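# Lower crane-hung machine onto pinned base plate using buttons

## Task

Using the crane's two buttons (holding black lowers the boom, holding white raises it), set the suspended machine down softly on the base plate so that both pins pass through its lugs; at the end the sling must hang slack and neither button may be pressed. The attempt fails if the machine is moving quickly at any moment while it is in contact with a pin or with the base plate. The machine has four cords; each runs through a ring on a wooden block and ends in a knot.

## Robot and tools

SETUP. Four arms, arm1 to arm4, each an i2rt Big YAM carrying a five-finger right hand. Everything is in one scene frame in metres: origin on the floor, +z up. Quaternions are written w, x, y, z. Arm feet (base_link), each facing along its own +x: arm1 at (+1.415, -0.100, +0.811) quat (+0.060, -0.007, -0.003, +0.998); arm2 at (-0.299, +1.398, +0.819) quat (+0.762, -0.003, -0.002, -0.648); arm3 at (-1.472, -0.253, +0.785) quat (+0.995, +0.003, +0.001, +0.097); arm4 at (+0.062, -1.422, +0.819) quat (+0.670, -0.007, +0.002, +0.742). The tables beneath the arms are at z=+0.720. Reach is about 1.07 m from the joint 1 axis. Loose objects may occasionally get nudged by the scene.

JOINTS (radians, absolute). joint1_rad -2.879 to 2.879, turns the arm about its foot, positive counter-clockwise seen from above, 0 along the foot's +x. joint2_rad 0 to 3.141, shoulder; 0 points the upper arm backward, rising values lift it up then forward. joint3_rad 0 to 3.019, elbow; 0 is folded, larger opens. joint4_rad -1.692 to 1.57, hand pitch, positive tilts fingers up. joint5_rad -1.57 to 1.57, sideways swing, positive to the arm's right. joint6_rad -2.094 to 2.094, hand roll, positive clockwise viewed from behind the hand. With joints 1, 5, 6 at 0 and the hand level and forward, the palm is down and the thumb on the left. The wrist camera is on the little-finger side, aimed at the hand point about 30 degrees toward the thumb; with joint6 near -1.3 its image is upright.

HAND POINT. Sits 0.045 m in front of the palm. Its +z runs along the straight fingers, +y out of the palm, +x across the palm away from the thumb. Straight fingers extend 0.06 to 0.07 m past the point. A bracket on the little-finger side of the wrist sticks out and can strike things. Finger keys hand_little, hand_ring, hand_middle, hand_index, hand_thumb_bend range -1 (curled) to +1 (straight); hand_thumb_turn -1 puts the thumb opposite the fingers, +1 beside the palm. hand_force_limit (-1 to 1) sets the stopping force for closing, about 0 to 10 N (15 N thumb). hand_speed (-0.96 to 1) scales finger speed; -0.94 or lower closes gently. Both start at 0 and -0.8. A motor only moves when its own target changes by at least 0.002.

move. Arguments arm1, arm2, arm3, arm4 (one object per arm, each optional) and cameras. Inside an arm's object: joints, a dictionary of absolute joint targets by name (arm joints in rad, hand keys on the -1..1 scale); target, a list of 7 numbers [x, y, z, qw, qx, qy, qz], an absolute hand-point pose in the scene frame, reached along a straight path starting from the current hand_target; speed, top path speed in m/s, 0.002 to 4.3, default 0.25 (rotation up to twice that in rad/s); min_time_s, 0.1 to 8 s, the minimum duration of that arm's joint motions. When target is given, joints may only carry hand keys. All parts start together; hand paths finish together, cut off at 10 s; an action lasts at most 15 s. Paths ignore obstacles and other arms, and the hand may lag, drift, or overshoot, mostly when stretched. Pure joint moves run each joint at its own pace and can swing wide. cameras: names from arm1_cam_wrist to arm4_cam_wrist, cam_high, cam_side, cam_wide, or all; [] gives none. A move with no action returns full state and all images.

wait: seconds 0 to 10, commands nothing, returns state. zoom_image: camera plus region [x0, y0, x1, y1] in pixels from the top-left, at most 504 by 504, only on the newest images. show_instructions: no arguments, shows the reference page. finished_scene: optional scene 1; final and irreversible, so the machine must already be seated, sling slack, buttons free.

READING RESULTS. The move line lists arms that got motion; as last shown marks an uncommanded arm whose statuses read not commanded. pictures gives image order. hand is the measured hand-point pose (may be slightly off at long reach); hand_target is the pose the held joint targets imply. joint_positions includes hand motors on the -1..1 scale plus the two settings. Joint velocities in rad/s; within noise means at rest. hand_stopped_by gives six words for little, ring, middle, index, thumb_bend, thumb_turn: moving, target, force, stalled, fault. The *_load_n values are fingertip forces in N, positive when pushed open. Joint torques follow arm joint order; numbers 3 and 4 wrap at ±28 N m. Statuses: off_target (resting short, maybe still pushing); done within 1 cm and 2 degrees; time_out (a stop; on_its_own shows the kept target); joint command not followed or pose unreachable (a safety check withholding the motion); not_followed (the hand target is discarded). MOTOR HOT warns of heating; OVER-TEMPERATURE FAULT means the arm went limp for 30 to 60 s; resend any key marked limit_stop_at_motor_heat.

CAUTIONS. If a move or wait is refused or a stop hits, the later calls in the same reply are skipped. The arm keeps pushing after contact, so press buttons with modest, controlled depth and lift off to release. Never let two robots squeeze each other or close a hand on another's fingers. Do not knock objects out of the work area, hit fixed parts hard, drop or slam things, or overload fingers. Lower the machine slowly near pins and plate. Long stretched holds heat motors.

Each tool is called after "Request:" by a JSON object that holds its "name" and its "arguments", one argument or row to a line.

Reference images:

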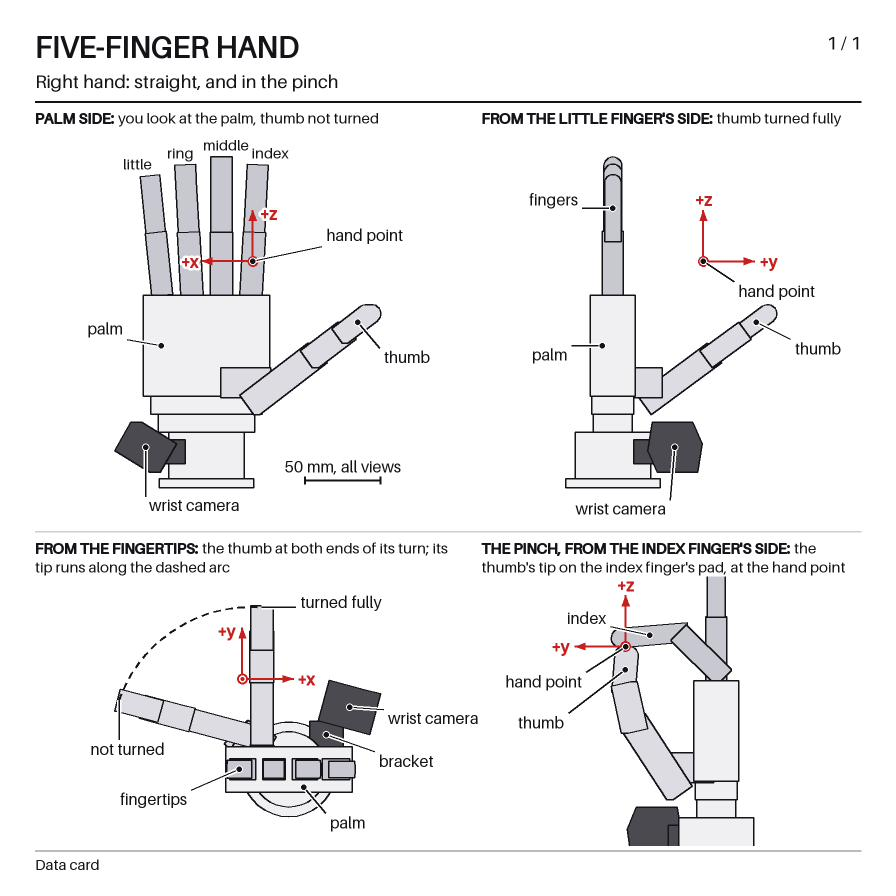

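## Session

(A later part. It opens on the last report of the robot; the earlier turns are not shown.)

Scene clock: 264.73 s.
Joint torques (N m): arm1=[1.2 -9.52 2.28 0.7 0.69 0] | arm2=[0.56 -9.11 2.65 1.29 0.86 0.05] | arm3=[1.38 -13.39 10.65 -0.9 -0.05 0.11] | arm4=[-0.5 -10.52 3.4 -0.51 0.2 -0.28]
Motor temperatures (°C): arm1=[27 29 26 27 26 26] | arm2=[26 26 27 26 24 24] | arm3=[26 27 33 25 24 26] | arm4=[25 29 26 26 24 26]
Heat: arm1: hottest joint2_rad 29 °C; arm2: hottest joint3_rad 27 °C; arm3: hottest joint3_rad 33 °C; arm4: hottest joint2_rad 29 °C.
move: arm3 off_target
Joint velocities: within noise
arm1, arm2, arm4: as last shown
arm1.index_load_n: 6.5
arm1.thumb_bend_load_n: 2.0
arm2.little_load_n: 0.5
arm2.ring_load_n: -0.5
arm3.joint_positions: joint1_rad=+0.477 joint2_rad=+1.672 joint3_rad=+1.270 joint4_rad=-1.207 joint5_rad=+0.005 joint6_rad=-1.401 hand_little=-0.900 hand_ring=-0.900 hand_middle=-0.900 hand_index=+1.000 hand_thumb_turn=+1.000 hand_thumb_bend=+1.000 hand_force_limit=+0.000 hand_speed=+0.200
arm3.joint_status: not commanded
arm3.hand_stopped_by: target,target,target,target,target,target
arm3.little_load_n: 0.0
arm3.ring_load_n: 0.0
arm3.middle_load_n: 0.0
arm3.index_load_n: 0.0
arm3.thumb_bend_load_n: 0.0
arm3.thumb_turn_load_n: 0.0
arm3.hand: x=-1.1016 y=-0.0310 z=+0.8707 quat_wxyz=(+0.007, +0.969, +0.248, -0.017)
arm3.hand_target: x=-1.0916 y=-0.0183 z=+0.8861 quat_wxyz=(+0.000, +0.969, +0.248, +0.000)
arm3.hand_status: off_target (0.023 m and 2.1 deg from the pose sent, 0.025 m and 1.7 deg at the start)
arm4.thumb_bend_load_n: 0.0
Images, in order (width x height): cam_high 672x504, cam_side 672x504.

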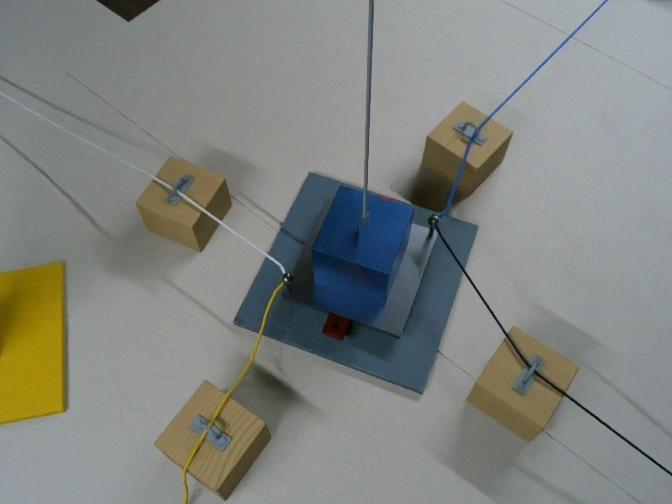

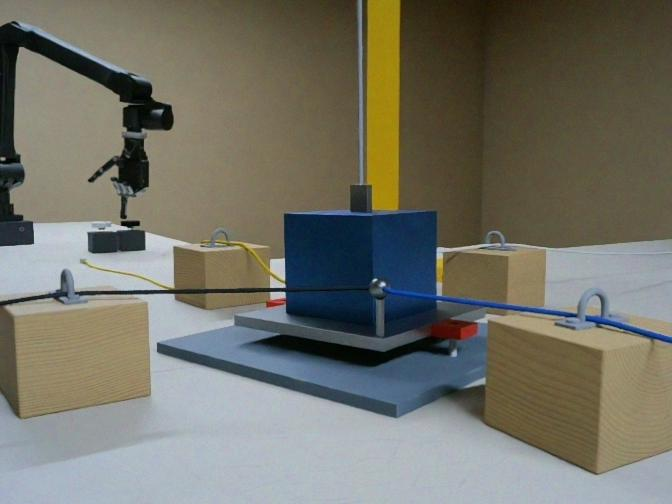

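Request:
{"name": "move", "arguments": {
  "arm3": {"target": [-1.094,-0.020,0.836,0,0.9689,0.2474,0], "speed": 0.15}
}}

Request:
{"name": "move", "arguments": {
  "arm3": {"target": [-1.091,-0.018,0.886,0,0.9689,0.2474,0], "speed": 0.15},
  "cameras": ["cam_high","cam_side"]
}}

Request:
{"name": "zoom_image", "arguments": {
  "camera": "cam_high",
  "region": [324, 312, 348, 336]
}}

Request:
{"name": "zoom_image", "arguments": {
  "camera": "cam_high",
  "region": [220, 150, 490, 400]
}}

Request:
{"name": "zoom_image", "arguments": {
  "camera": "cam_side",
  "region": [390, 280, 500, 370]
}}

Request:
{"name": "zoom_image", "arguments": {
  "camera": "cam_side",
  "region": [256, 280, 306, 320]
}}

Scene clock: 267.30 s.
Joint torques (N m): arm1=[1.38 -9.64 2.26 0.73 0.71 0.02] | arm2=[0.5 -9.11 2.65 1.28 0.86 0.05] | arm3=[1.38 -10.64 5.67 0.83 -0.02 0.12] | arm4=[-0.5 -10.4 3.43 -0.54 0.2 -0.29]
Motor temperatures (°C): arm1=[27 29 26 27 26 26] | arm2=[26 26 27 26 24 24] | arm3=[26 27 33 25 24 26] | arm4=[25 29 26 26 24 26]
Heat: arm1: hottest joint2_rad 29 °C; arm2: hottest joint3_rad 27 °C; arm3: hottest joint3_rad 33 °C; arm4: hottest joint2_rad 29 °C.
move: arm3 off_target
Joint velocities: within noise
arm1, arm2, arm4: as last shown
arm2.little_load_n: 0.0
arm2.ring_load_n: 0.0
arm3.joint_positions: joint1_rad=+0.477 joint2_rad=+1.678 joint3_rad=+1.258 joint4_rad=-1.123 joint5_rad=+0.005 joint6_rad=-1.401 hand_little=-0.900 hand_ring=-0.900 hand_middle=-0.900 hand_index=+1.000 hand_thumb_turn=+1.000 hand_thumb_bend=+1.000 hand_force_limit=+0.000 hand_speed=+0.200
arm3.joint_status: not commanded
arm3.hand_stopped_by: target,target,target,target,target,target
arm3.little_load_n: 0.0
arm3.ring_load_n: 0.0
arm3.middle_load_n: 0.0
arm3.index_load_n: -0.5
arm3.thumb_bend_load_n: 0.0
arm3.thumb_turn_load_n: 0.0
arm3.hand: x=-1.0881 y=-0.0201 z=+0.8610 quat_wxyz=(-0.007, +0.969, +0.247, +0.014)
arm3.hand_target: x=-1.0947 y=-0.0208 z=+0.8370 quat_wxyz=(+0.000, +0.969, +0.247, +0.000)
arm3.hand_status: off_target (0.026 m and 1.7 deg from the pose sent, 0.037 m and 2.1 deg at the start)
pictures: none

Scene clock: 268.27 s.
Joint torques (N m): arm1=[0.97 -9.82 2.26 0.68 0.69 0.01] | arm2=[0.5 -9.11 2.66 1.25 0.86 0.05] | arm3=[1.26 -13.45 10.67 -0.91 -0.06 0.12] | arm4=[-0.62 -10.52 3.4 -0.53 0.19 -0.29]
Motor temperatures (°C): arm1=[27 29 26 27 26 26] | arm2=[26 26 27 26 24 24] | arm3=[26 27 33 25 24 26] | arm4=[25 29 26 26 24 26]
Heat: arm1: hottest joint2_rad 29 °C; arm2: hottest joint3_rad 27 °C; arm3: hottest joint3_rad 33 °C; arm4: hottest joint2_rad 29 °C.
move: arm3 off_target
Joint velocities: within noise
arm1, arm2, arm4: as last shown
arm1.thumb_bend_load_n: 1.5
arm2.index_load_n: 3.0
arm3.joint_positions: joint1_rad=+0.477 joint2_rad=+1.672 joint3_rad=+1.270 joint4_rad=-1.207 joint5_rad=+0.005 joint6_rad=-1.401 hand_little=-0.900 hand_ring=-0.900 hand_middle=-0.900 hand_index=+1.000 hand_thumb_turn=+1.000 hand_thumb_bend=+1.000 hand_force_limit=+0.000 hand_speed=+0.200
arm3.joint_status: not commanded
arm3.hand_stopped_by: target,target,target,target,target,target
arm3.little_load_n: 0.5
arm3.ring_load_n: 0.0
arm3.middle_load_n: 0.0
arm3.index_load_n: 0.0
arm3.thumb_bend_load_n: 0.0
arm3.thumb_turn_load_n: 0.0
arm3.hand: x=-1.1016 y=-0.0310 z=+0.8707 quat_wxyz=(+0.007, +0.969, +0.248, -0.017)
arm3.hand_target: x=-1.0915 y=-0.0184 z=+0.8861 quat_wxyz=(+0.000, +0.969, +0.247, +0.000)
arm3.hand_status: off_target (0.023 m and 2.1 deg from the pose sent, 0.025 m and 1.7 deg at the start)
arm4.index_load_n: 0.5
arm4.thumb_turn_load_n: 0.5
Images, in order (width x height): cam_high 672x504, cam_side 672x504.

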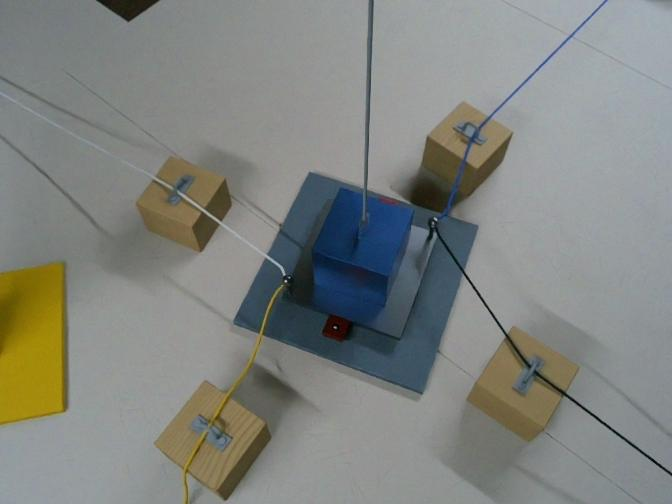

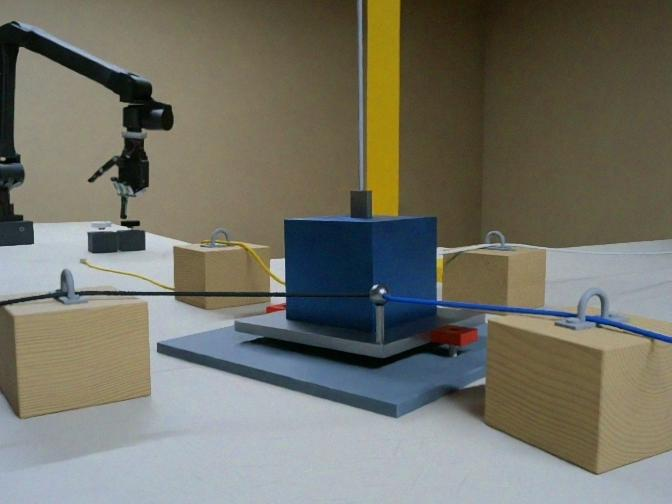

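Scaled by 21.000 from the camera's image (finer frame: 960x720).

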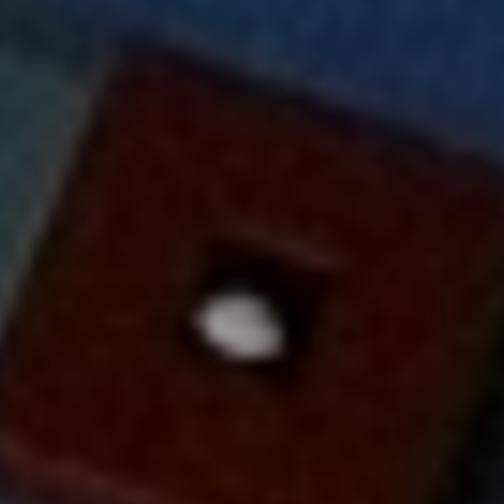

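Scaled by 1.867 from the camera's image (finer frame: 960x720).

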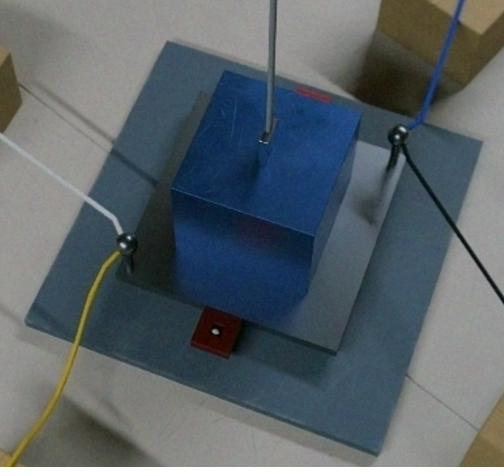

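Scaled by 4.582 from the camera's image (finer frame: 960x720).

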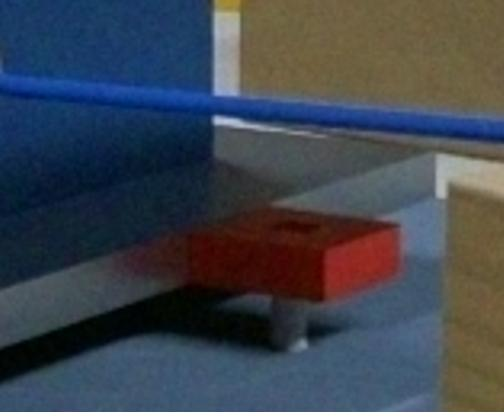

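Scaled by 10.080 from the camera's image (finer frame: 960x720).

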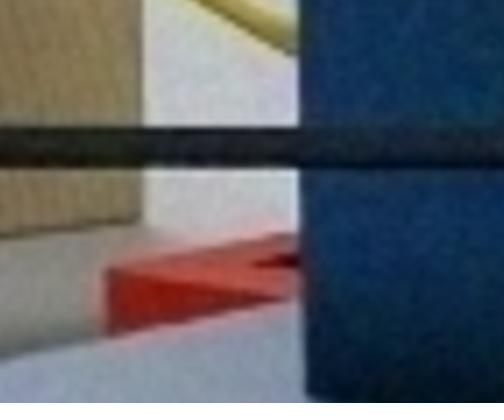

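Request:
{"name": "zoom_image", "arguments": {
  "camera": "cam_side",
  "region": [440, 320, 468, 348]
}}

Scaled by 18.000 from the camera's image (finer frame: 960x720).

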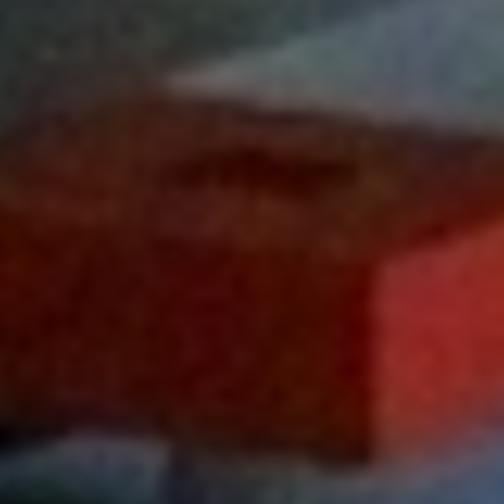

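Request:
{"name": "move", "arguments": {
  "arm3": {"target": [-1.094,-0.020,0.836,0,0.9689,0.2474,0], "speed": 0.15}
}}

Request:
{"name": "move", "arguments": {
  "arm3": {"target": [-1.091,-0.018,0.886,0,0.9689,0.2474,0], "speed": 0.15},
  "cameras": ["cam_high","cam_side"]
}}

Request:
{"name": "zoom_image", "arguments": {
  "camera": "cam_high",
  "region": [324, 312, 348, 336]
}}

Request:
{"name": "zoom_image", "arguments": {
  "camera": "cam_high",
  "region": [220, 150, 490, 400]
}}

Request:
{"name": "zoom_image", "arguments": {
  "camera": "cam_side",
  "region": [390, 280, 500, 370]
}}

Request:
{"name": "zoom_image", "arguments": {
  "camera": "cam_side",
  "region": [256, 280, 306, 320]
}}

Scene clock: 270.73 s.
Joint torques (N m): arm1=[1.03 -9.52 2.14 0.66 0.68 -0.03] | arm2=[0.5 -9.05 2.65 1.28 0.86 0.05] | arm3=[1.32 -10.58 5.64 0.83 -0.01 0.11] | arm4=[-0.44 -10.52 3.47 -0.49 0.2 -0.29]
Motor temperatures (°C): arm1=[27 29 26 27 26 26] | arm2=[26 26 27 26 24 24] | arm3=[26 27 33 25 24 26] | arm4=[25 29 26 26 24 26]
Heat: arm1: hottest joint2_rad 29 °C; arm2: hottest joint3_rad 27 °C; arm3: hottest joint3_rad 33 °C; arm4: hottest joint2_rad 29 °C.
move: arm3 off_target
Joint velocities: within noise
arm1, arm2, arm4: as last shown
arm1.joint_positions: joint1_rad=+0.315 joint2_rad=+1.621 joint3_rad=+0.368 joint4_rad=+0.529 joint5_rad=+1.093 joint6_rad=+0.695 hand_little=+1.000 hand_ring=+1.000 hand_middle=+0.350 hand_index=-0.011 hand_thumb_turn=-0.930 hand_thumb_bend=+0.101 hand_force_limit=-0.200 hand_speed=-0.900
arm1.ring_load_n: -0.5
arm1.thumb_bend_load_n: 2.0
arm1.hand: x=+1.0200 y=-0.0309 z=+0.7834 quat_wxyz=(-0.564, +0.779, +0.219, -0.167)
arm1.hand_target: x=+1.0279 y=-0.0308 z=+0.7829 quat_wxyz=(-0.565, +0.778, +0.223, -0.162)
arm2.little_load_n: -0.5
arm2.index_load_n: 2.5
arm3.joint_positions: joint1_rad=+0.477 joint2_rad=+1.678 joint3_rad=+1.258 joint4_rad=-1.123 joint5_rad=+0.005 joint6_rad=-1.401 hand_little=-0.900 hand_ring=-0.900 hand_middle=-0.900 hand_index=+1.000 hand_thumb_turn=+1.000 hand_thumb_bend=+1.000 hand_force_limit=+0.000 hand_speed=+0.200
arm3.joint_status: not commanded
arm3.hand_stopped_by: target,target,target,target,target,target
arm3.little_load_n: 0.0
arm3.ring_load_n: 0.0
arm3.middle_load_n: 0.0
arm3.index_load_n: -0.5
arm3.thumb_bend_load_n: 0.0
arm3.thumb_turn_load_n: 0.0
arm3.hand: x=-1.0882 y=-0.0200 z=+0.8610 quat_wxyz=(-0.007, +0.969, +0.248, +0.014)
arm3.hand_target: x=-1.0947 y=-0.0207 z=+0.8370 quat_wxyz=(+0.000, +0.969, +0.247, +0.000)
arm3.hand_status: off_target (0.026 m and 1.7 deg from the pose sent, 0.037 m and 2.1 deg at the start)
arm4.thumb_turn_load_n: 0.0
pictures: none

Scene clock: 271.70 s.
Joint torques (N m): arm1=[1.26 -9.64 2.26 0.72 0.68 -0.02] | arm2=[0.56 -9.11 2.66 1.28 0.86 0.05] | arm3=[1.32 -13.45 10.65 -0.88 -0.05 0.11] | arm4=[-0.38 -10.46 3.4 -0.58 0.2 -0.28]
Motor temperatures (°C): arm1=[27 29 26 27 26 26] | arm2=[26 26 27 26 24 24] | arm3=[26 27 33 25 24 26] | arm4=[25 29 26 26 24 26]
Heat: arm1: hottest joint2_rad 29 °C; arm2: hottest joint3_rad 27 °C; arm3: hottest joint3_rad 33 °C; arm4: hottest joint2_rad 29 °C.
move: arm3 off_target
Joint velocities: within noise
arm1, arm2, arm4: as last shown
arm1.joint_positions: joint1_rad=+0.315 joint2_rad=+1.621 joint3_rad=+0.368 joint4_rad=+0.529 joint5_rad=+1.093 joint6_rad=+0.696 hand_little=+1.000 hand_ring=+1.000 hand_middle=+0.350 hand_index=-0.011 hand_thumb_turn=-0.930 hand_thumb_bend=+0.101 hand_force_limit=-0.200 hand_speed=-0.900
arm1.ring_load_n: 0.0
arm1.thumb_turn_load_n: 0.0
arm1.hand: x=+1.0198 y=-0.0311 z=+0.7836 quat_wxyz=(-0.564, +0.779, +0.218, -0.167)
arm1.hand_target: x=+1.0279 y=-0.0309 z=+0.7829 quat_wxyz=(-0.565, +0.778, +0.223, -0.162)
arm2.little_load_n: 0.0
arm2.thumb_turn_load_n: -0.5
arm3.joint_positions: joint1_rad=+0.477 joint2_rad=+1.672 joint3_rad=+1.270 joint4_rad=-1.207 joint5_rad=+0.005 joint6_rad=-1.401 hand_little=-0.900 hand_ring=-0.900 hand_middle=-0.900 hand_index=+1.000 hand_thumb_turn=+1.000 hand_thumb_bend=+1.000 hand_force_limit=+0.000 hand_speed=+0.200
arm3.joint_status: not commanded
arm3.hand_stopped_by: target,target,target,target,target,target
arm3.little_load_n: 0.0
arm3.ring_load_n: 0.0
arm3.middle_load_n: 0.0
arm3.index_load_n: 0.0
arm3.thumb_bend_load_n: 0.0
arm3.thumb_turn_load_n: 0.0
arm3.hand: x=-1.1017 y=-0.0309 z=+0.8707 quat_wxyz=(+0.007, +0.969, +0.248, -0.017)
arm3.hand_target: x=-1.0915 y=-0.0183 z=+0.8862 quat_wxyz=(+0.000, +0.969, +0.247, +0.000)
arm3.hand_status: off_target (0.023 m and 2.1 deg from the pose sent, 0.025 m and 1.7 deg at the start)
Images, in order (width x height): cam_high 672x504, cam_side 672x504.

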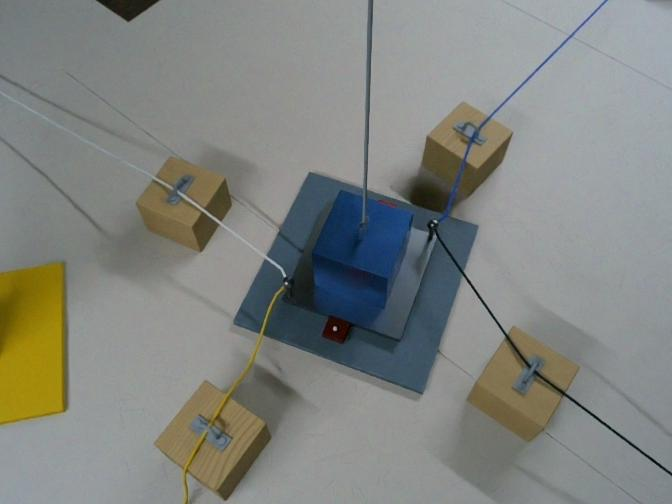

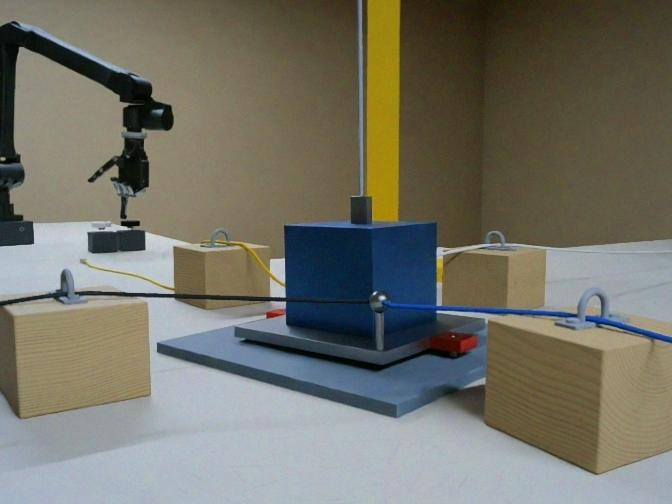

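Scaled by 21.000 from the camera's image (finer frame: 960x720).

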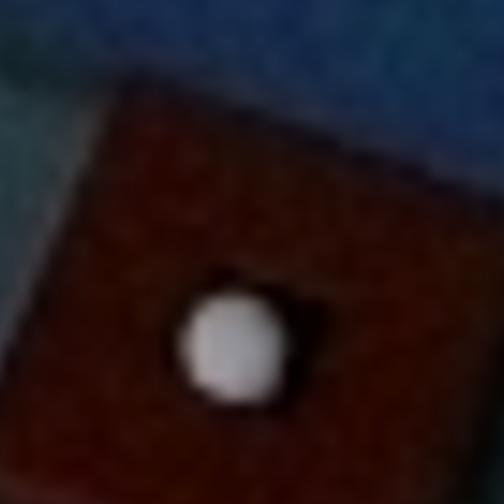

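Scaled by 1.867 from the camera's image (finer frame: 960x720).

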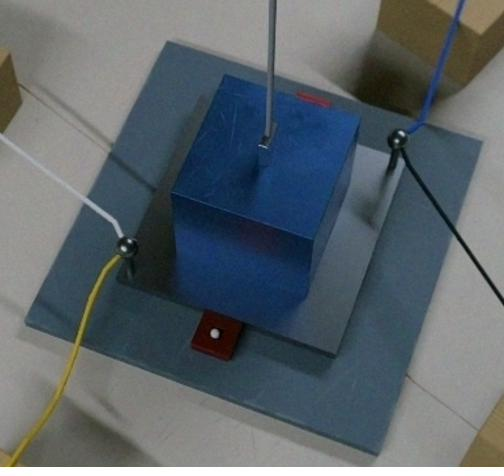

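Scaled by 4.582 from the camera's image (finer frame: 960x720).

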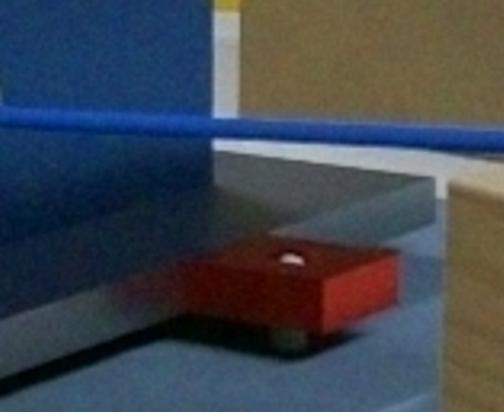

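Scaled by 10.080 from the camera's image (finer frame: 960x720).

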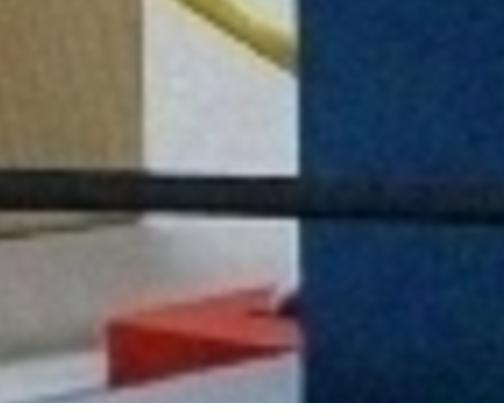

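Request:
{"name": "move", "arguments": {
  "arm3": {"target": [-1.094,-0.020,0.836,0,0.9689,0.2474,0], "speed": 0.15}
}}

Request:
{"name": "move", "arguments": {
  "arm3": {"target": [-1.091,-0.018,0.886,0,0.9689,0.2474,0], "speed": 0.15},
  "cameras": ["cam_high","cam_side"]
}}

Request:
{"name": "zoom_image", "arguments": {
  "camera": "cam_high",
  "region": [324, 312, 348, 336]
}}

Request:
{"name": "zoom_image", "arguments": {
  "camera": "cam_side",
  "region": [390, 280, 500, 370]
}}

Request:
{"name": "zoom_image", "arguments": {
  "camera": "cam_side",
  "region": [226, 270, 336, 360]
}}

Scene clock: 273.23 s.
Joint torques (N m): arm1=[1.38 -9.47 2.24 0.73 0.66 -0.04] | arm2=[0.56 -9.11 2.65 1.28 0.86 0.05] | arm3=[1.73 -10.64 5.68 0.84 -0.01 0.11] | arm4=[-0.5 -10.46 3.3 -0.5 0.2 -0.28]
Motor temperatures (°C): arm1=[27 29 26 27 26 26] | arm2=[26 26 27 26 24 24] | arm3=[26 27 33 25 24 26] | arm4=[25 29 26 26 24 26]
Heat: arm1: hottest joint2_rad 29 °C; arm2: hottest joint3_rad 27 °C; arm3: hottest joint3_rad 33 °C; arm4: hottest joint2_rad 29 °C.
move: arm3 off_target
Joint velocities: within noise
arm1, arm2, arm4: as last shown
arm1.joint_positions: joint1_rad=+0.316 joint2_rad=+1.620 joint3_rad=+0.368 joint4_rad=+0.529 joint5_rad=+1.093 joint6_rad=+0.698 hand_little=+1.000 hand_ring=+1.000 hand_middle=+0.350 hand_index=-0.011 hand_thumb_turn=-0.930 hand_thumb_bend=+0.101 hand_force_limit=-0.200 hand_speed=-0.900
arm1.index_load_n: 7.0
arm1.hand: x=+1.0196 y=-0.0313 z=+0.7839 quat_wxyz=(-0.564, +0.779, +0.217, -0.168)
arm1.hand_target: x=+1.0278 y=-0.0309 z=+0.7829 quat_wxyz=(-0.565, +0.778, +0.223, -0.162)
arm2.little_load_n: -0.5
arm2.index_load_n: 3.0
arm2.thumb_turn_load_n: 0.0
arm3.joint_positions: joint1_rad=+0.477 joint2_rad=+1.678 joint3_rad=+1.258 joint4_rad=-1.123 joint5_rad=+0.004 joint6_rad=-1.401 hand_little=-0.900 hand_ring=-0.900 hand_middle=-0.900 hand_index=+1.000 hand_thumb_turn=+1.000 hand_thumb_bend=+1.000 hand_force_limit=+0.000 hand_speed=+0.200
arm3.joint_status: not commanded
arm3.hand_stopped_by: target,target,target,target,target,target
arm3.little_load_n: 0.0
arm3.ring_load_n: 0.0
arm3.middle_load_n: 0.0
arm3.index_load_n: -0.5
arm3.thumb_bend_load_n: 0.0
arm3.thumb_turn_load_n: 0.0
arm3.hand: x=-1.0882 y=-0.0199 z=+0.8610 quat_wxyz=(-0.007, +0.969, +0.248, +0.014)
arm3.hand_target: x=-1.0947 y=-0.0207 z=+0.8370 quat_wxyz=(+0.000, +0.969, +0.247, +0.000)
arm3.hand_status: off_target (0.026 m and 1.7 deg from the pose sent, 0.037 m and 2.1 deg at the start)
arm4.little_load_n: -0.5
pictures: none

Scene clock: 274.20 s.
Joint torques (N m): arm1=[1.14 -9.82 2.18 0.77 0.69 -0.04] | arm2=[0.5 -9.05 2.66 1.28 0.86 0.05] | arm3=[1.26 -13.39 10.66 -0.9 -0.07 0.12] | arm4=[-0.5 -10.46 3.44 -0.54 0.19 -0.28]
Motor temperatures (°C): arm1=[27 29 26 27 26 26] | arm2=[26 26 27 26 24 24] | arm3=[26 27 33 25 24 26] | arm4=[25 29 26 26 24 26]
Heat: arm1: hottest joint2_rad 29 °C; arm2: hottest joint3_rad 27 °C; arm3: hottest joint3_rad 33 °C; arm4: hottest joint2_rad 29 °C.
move: arm3 off_target
Joint velocities: within noise
arm1.joint_positions: joint1_rad=+0.316 joint2_rad=+1.620 joint3_rad=+0.368 joint4_rad=+0.529 joint5_rad=+1.093 joint6_rad=+0.698 hand_little=+1.000 hand_ring=+1.000 hand_middle=+0.350 hand_index=-0.011 hand_thumb_turn=-0.930 hand_thumb_bend=+0.101 hand_force_limit=-0.200 hand_speed=-0.900
arm1.joint_status: not commanded
arm1.hand_stopped_by: target,target,target,force,target,target
arm1.little_load_n: 0.0
arm1.ring_load_n: 0.0
arm1.middle_load_n: 0.0
arm1.index_load_n: 6.5
arm1.thumb_bend_load_n: 1.5
arm1.thumb_turn_load_n: 0.0
arm1.hand: x=+1.0196 y=-0.0313 z=+0.7839 quat_wxyz=(-0.564, +0.779, +0.217, -0.168)
arm1.hand_target: x=+1.0278 y=-0.0309 z=+0.7829 quat_wxyz=(-0.565, +0.778, +0.223, -0.162)
arm1.hand_status: not commanded
arm2.joint_positions: joint1_rad=+0.592 joint2_rad=+1.694 joint3_rad=+0.344 joint4_rad=+0.581 joint5_rad=+1.093 joint6_rad=+0.692 hand_little=+1.000 hand_ring=+1.000 hand_middle=+0.350 hand_index=-0.021 hand_thumb_turn=-0.930 hand_thumb_bend=+0.100 hand_force_limit=-0.200 hand_speed=-0.900
arm2.joint_status: not commanded
arm2.hand_stopped_by: target,target,target,force,target,target
arm2.little_load_n: 0.0
arm2.ring_load_n: 0.0
arm2.middle_load_n: 0.0
arm2.index_load_n: 3.0
arm2.thumb_bend_load_n: 1.0
arm2.thumb_turn_load_n: 0.0
arm2.hand: x=-0.1599 y=+1.0382 z=+0.7751 quat_wxyz=(+0.138, -0.179, -0.790, +0.569)
arm2.hand_target: x=-0.1571 y=+1.0390 z=+0.7798 quat_wxyz=(+0.132, -0.182, -0.788, +0.573)
arm2.hand_status: not commanded
arm3.joint_positions: joint1_rad=+0.477 joint2_rad=+1.672 joint3_rad=+1.269 joint4_rad=-1.207 joint5_rad=+0.006 joint6_rad=-1.401 hand_little=-0.900 hand_ring=-0.900 hand_middle=-0.900 hand_index=+1.000 hand_thumb_turn=+1.000 hand_thumb_bend=+1.000 hand_force_limit=+0.000 hand_speed=+0.200
arm3.joint_status: not commanded
arm3.hand_stopped_by: target,target,target,target,target,target
arm3.little_load_n: 0.0
arm3.ring_load_n: 0.0
arm3.middle_load_n: 0.0
arm3.index_load_n: 0.0
arm3.thumb_bend_load_n: 0.0
arm3.thumb_turn_load_n: 0.0
arm3.hand: x=-1.1018 y=-0.0310 z=+0.8707 quat_wxyz=(+0.008, +0.969, +0.248, -0.017)
arm3.hand_target: x=-1.0915 y=-0.0185 z=+0.8861 quat_wxyz=(+0.000, +0.969, +0.247, +0.000)
arm3.hand_status: off_target (0.023 m and 2.1 deg from the pose sent, 0.025 m and 1.7 deg at the start)
arm4.joint_positions: joint1_rad=-0.168 joint2_rad=+1.786 joint3_rad=+1.001 joint4_rad=-1.195 joint5_rad=+0.020 joint6_rad=-0.052 hand_little=+1.000 hand_ring=+1.000 hand_middle=+1.000 hand_index=+1.000 hand_thumb_turn=+1.000 hand_thumb_bend=+1.000 hand_force_limit=-0.200 hand_speed=+0.200
arm4.joint_status: not commanded
arm4.hand_stopped_by: target,target,target,target,target,target
arm4.little_load_n: 0.0
arm4.ring_load_n: 0.0
arm4.middle_load_n: 0.0
arm4.index_load_n: 0.5
arm4.thumb_bend_load_n: 0.0
arm4.thumb_turn_load_n: 0.0
arm4.hand: x=+0.0574 y=-1.1456 z=+0.8094 quat_wxyz=(+0.209, +0.978, -0.006, +0.001)
arm4.hand_target: x=+0.0613 y=-1.1559 z=+0.8119 quat_wxyz=(+0.216, +0.976, +0.000, +0.000)
arm4.hand_status: not commanded
Images, in order (width x height): cam_high 672x504, cam_side 672x504.

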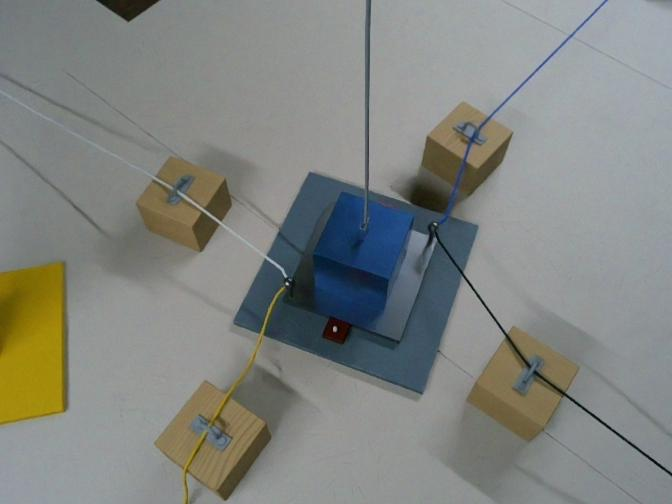

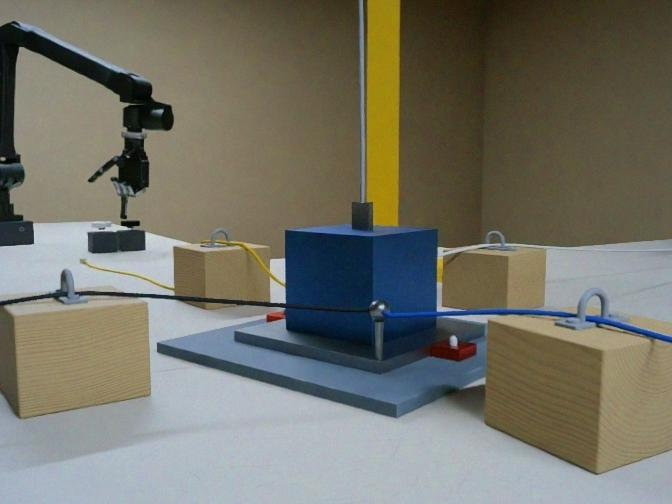

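Scaled by 21.000 from the camera's image (finer frame: 960x720).

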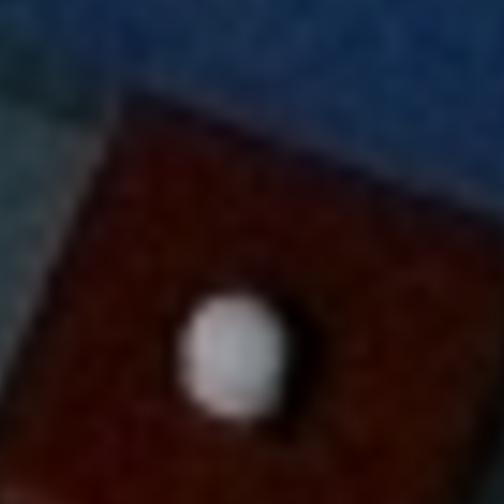

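Scaled by 4.582 from the camera's image (finer frame: 960x720).

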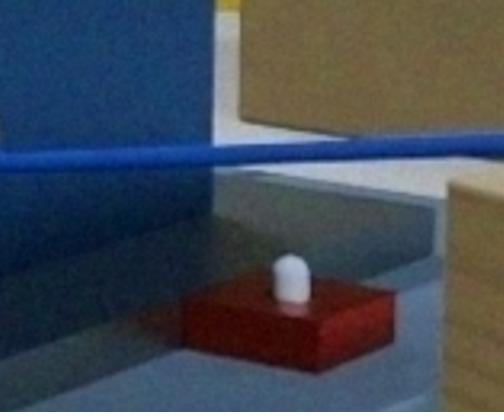

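Scaled by 4.582 from the camera's image (finer frame: 960x720).

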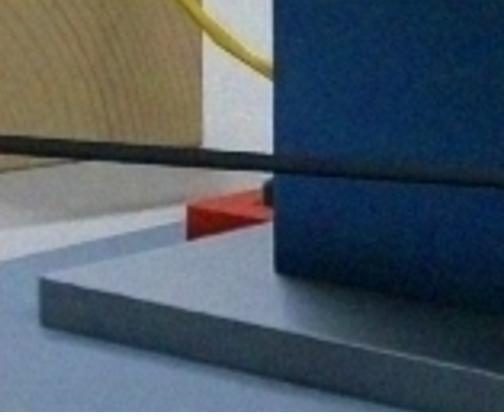

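Request:
{"name": "move", "arguments": {
  "arm3": {"target": [-1.094,-0.020,0.836,0,0.9689,0.2474,0], "speed": 0.15}
}}

Request:
{"name": "move", "arguments": {
  "arm3": {"target": [-1.091,-0.018,0.886,0,0.9689,0.2474,0], "speed": 0.15},
  "cameras": ["cam_high","cam_side"]
}}

Request:
{"name": "zoom_image", "arguments": {
  "camera": "cam_high",
  "region": [324, 312, 348, 336]
}}

Request:
{"name": "zoom_image", "arguments": {
  "camera": "cam_side",
  "region": [226, 270, 336, 360]
}}

Request:
{"name": "zoom_image", "arguments": {
  "camera": "cam_side",
  "region": [320, 150, 400, 240]
}}

Scene clock: 275.60 s.
Joint torques (N m): arm1=[1.44 -9.58 2.25 0.77 0.68 -0.04] | arm2=[0.56 -9.11 2.65 1.26 0.86 0.05] | arm3=[1.32 -10.58 5.68 0.85 -0.01 0.11] | arm4=[-0.5 -10.58 3.4 -0.49 0.19 -0.29]
Motor temperatures (°C): arm1=[27 29 26 27 26 26] | arm2=[26 26 27 26 24 24] | arm3=[26 27 33 25 24 26] | arm4=[25 29 26 26 24 26]
Heat: arm1: hottest joint2_rad 29 °C; arm2: hottest joint3_rad 27 °C; arm3: hottest joint3_rad 33 °C; arm4: hottest joint2_rad 29 °C.
move: arm3 off_target
Joint velocities: within noise
arm1, arm2, arm4: as last shown
arm1.index_load_n: 7.0
arm1.thumb_bend_load_n: 2.0
arm2.index_load_n: 2.5
arm3.joint_positions: joint1_rad=+0.477 joint2_rad=+1.678 joint3_rad=+1.258 joint4_rad=-1.123 joint5_rad=+0.005 joint6_rad=-1.401 hand_little=-0.900 hand_ring=-0.900 hand_middle=-0.900 hand_index=+1.000 hand_thumb_turn=+1.000 hand_thumb_bend=+1.000 hand_force_limit=+0.000 hand_speed=+0.200
arm3.joint_status: not commanded
arm3.hand_stopped_by: target,target,target,target,target,target
arm3.little_load_n: 0.0
arm3.ring_load_n: 0.0
arm3.middle_load_n: 0.0
arm3.index_load_n: -0.5
arm3.thumb_bend_load_n: 0.0
arm3.thumb_turn_load_n: 0.0
arm3.hand: x=-1.0885 y=-0.0200 z=+0.8609 quat_wxyz=(-0.006, +0.969, +0.248, +0.013)
arm3.hand_target: x=-1.0948 y=-0.0208 z=+0.8369 quat_wxyz=(+0.000, +0.969, +0.247, +0.000)
arm3.hand_status: off_target (0.026 m and 1.7 deg from the pose sent, 0.037 m and 2.1 deg at the start)
pictures: none

Scene clock: 276.57 s.
Joint torques (N m): arm1=[1.44 -9.35 2.24 0.73 0.69 -0.04] | arm2=[0.56 -9.05 2.66 1.29 0.86 0.05] | arm3=[1.2 -13.45 10.65 -0.9 -0.05 0.11] | arm4=[-0.32 -10.4 3.41 -0.49 0.19 -0.29]
Motor temperatures (°C): arm1=[27 29 26 27 26 26] | arm2=[26 26 27 26 24 24] | arm3=[26 27 33 25 24 26] | arm4=[25 29 26 26 24 26]
Heat: arm1: hottest joint2_rad 29 °C; arm2: hottest joint3_rad 27 °C; arm3: hottest joint3_rad 33 °C; arm4: hottest joint2_rad 29 °C.
move: arm3 off_target
Joint velocities: within noise
arm1, arm2, arm4: as last shown
arm2.index_load_n: 3.0
arm3.joint_positions: joint1_rad=+0.477 joint2_rad=+1.672 joint3_rad=+1.270 joint4_rad=-1.207 joint5_rad=+0.005 joint6_rad=-1.401 hand_little=-0.900 hand_ring=-0.900 hand_middle=-0.900 hand_index=+1.000 hand_thumb_turn=+1.000 hand_thumb_bend=+1.000 hand_force_limit=+0.000 hand_speed=+0.200
arm3.joint_status: not commanded
arm3.hand_stopped_by: target,target,target,target,target,target
arm3.little_load_n: 0.5
arm3.ring_load_n: 0.0
arm3.middle_load_n: -0.5
arm3.index_load_n: 0.0
arm3.thumb_bend_load_n: 0.0
arm3.thumb_turn_load_n: 0.0
arm3.hand: x=-1.1018 y=-0.0307 z=+0.8707 quat_wxyz=(+0.007, +0.969, +0.248, -0.017)
arm3.hand_target: x=-1.0915 y=-0.0184 z=+0.8861 quat_wxyz=(+0.000, +0.969, +0.247, +0.000)
arm3.hand_status: off_target (0.023 m and 2.1 deg from the pose sent, 0.025 m and 1.7 deg at the start)
arm4.index_load_n: 0.0
Images, in order (width x height): cam_high 672x504, cam_side 672x504.

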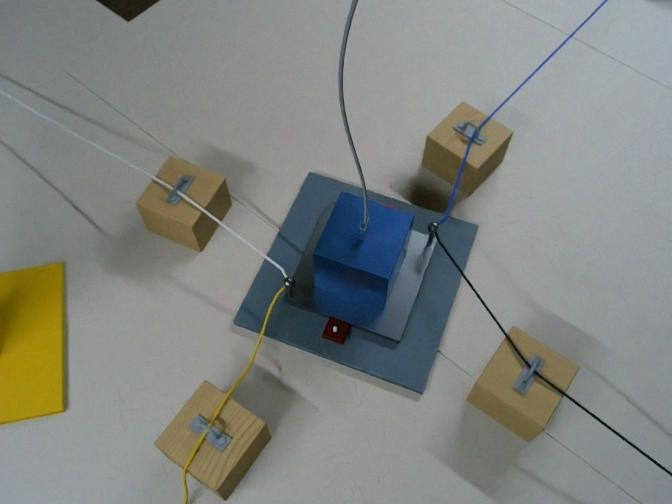

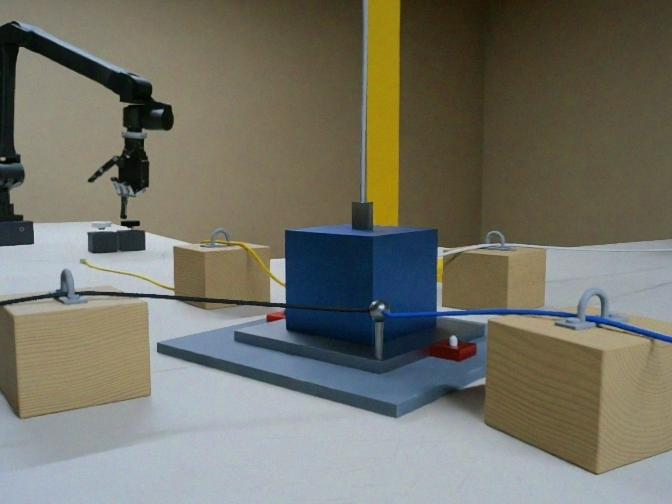

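Scaled by 21.000 from the camera's image (finer frame: 960x720).

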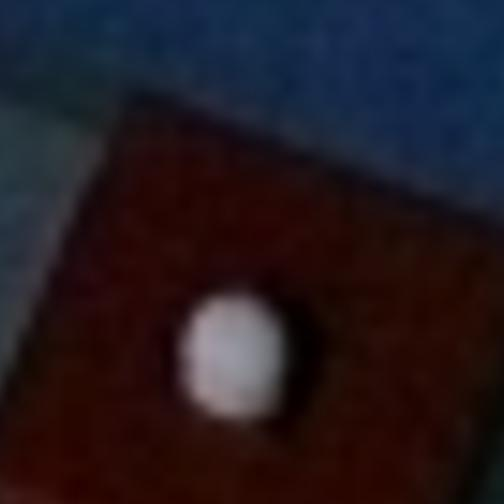

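Scaled by 4.582 from the camera's image (finer frame: 960x720).

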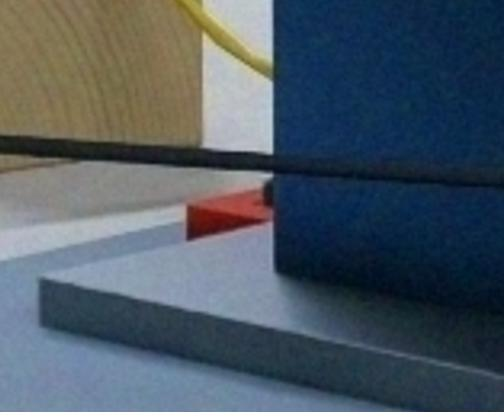

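Scaled by 5.600 from the camera's image (finer frame: 960x720).

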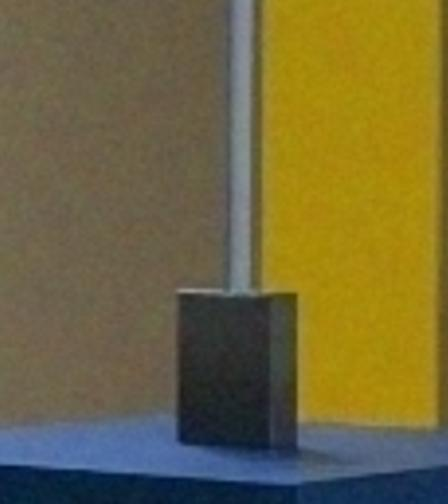

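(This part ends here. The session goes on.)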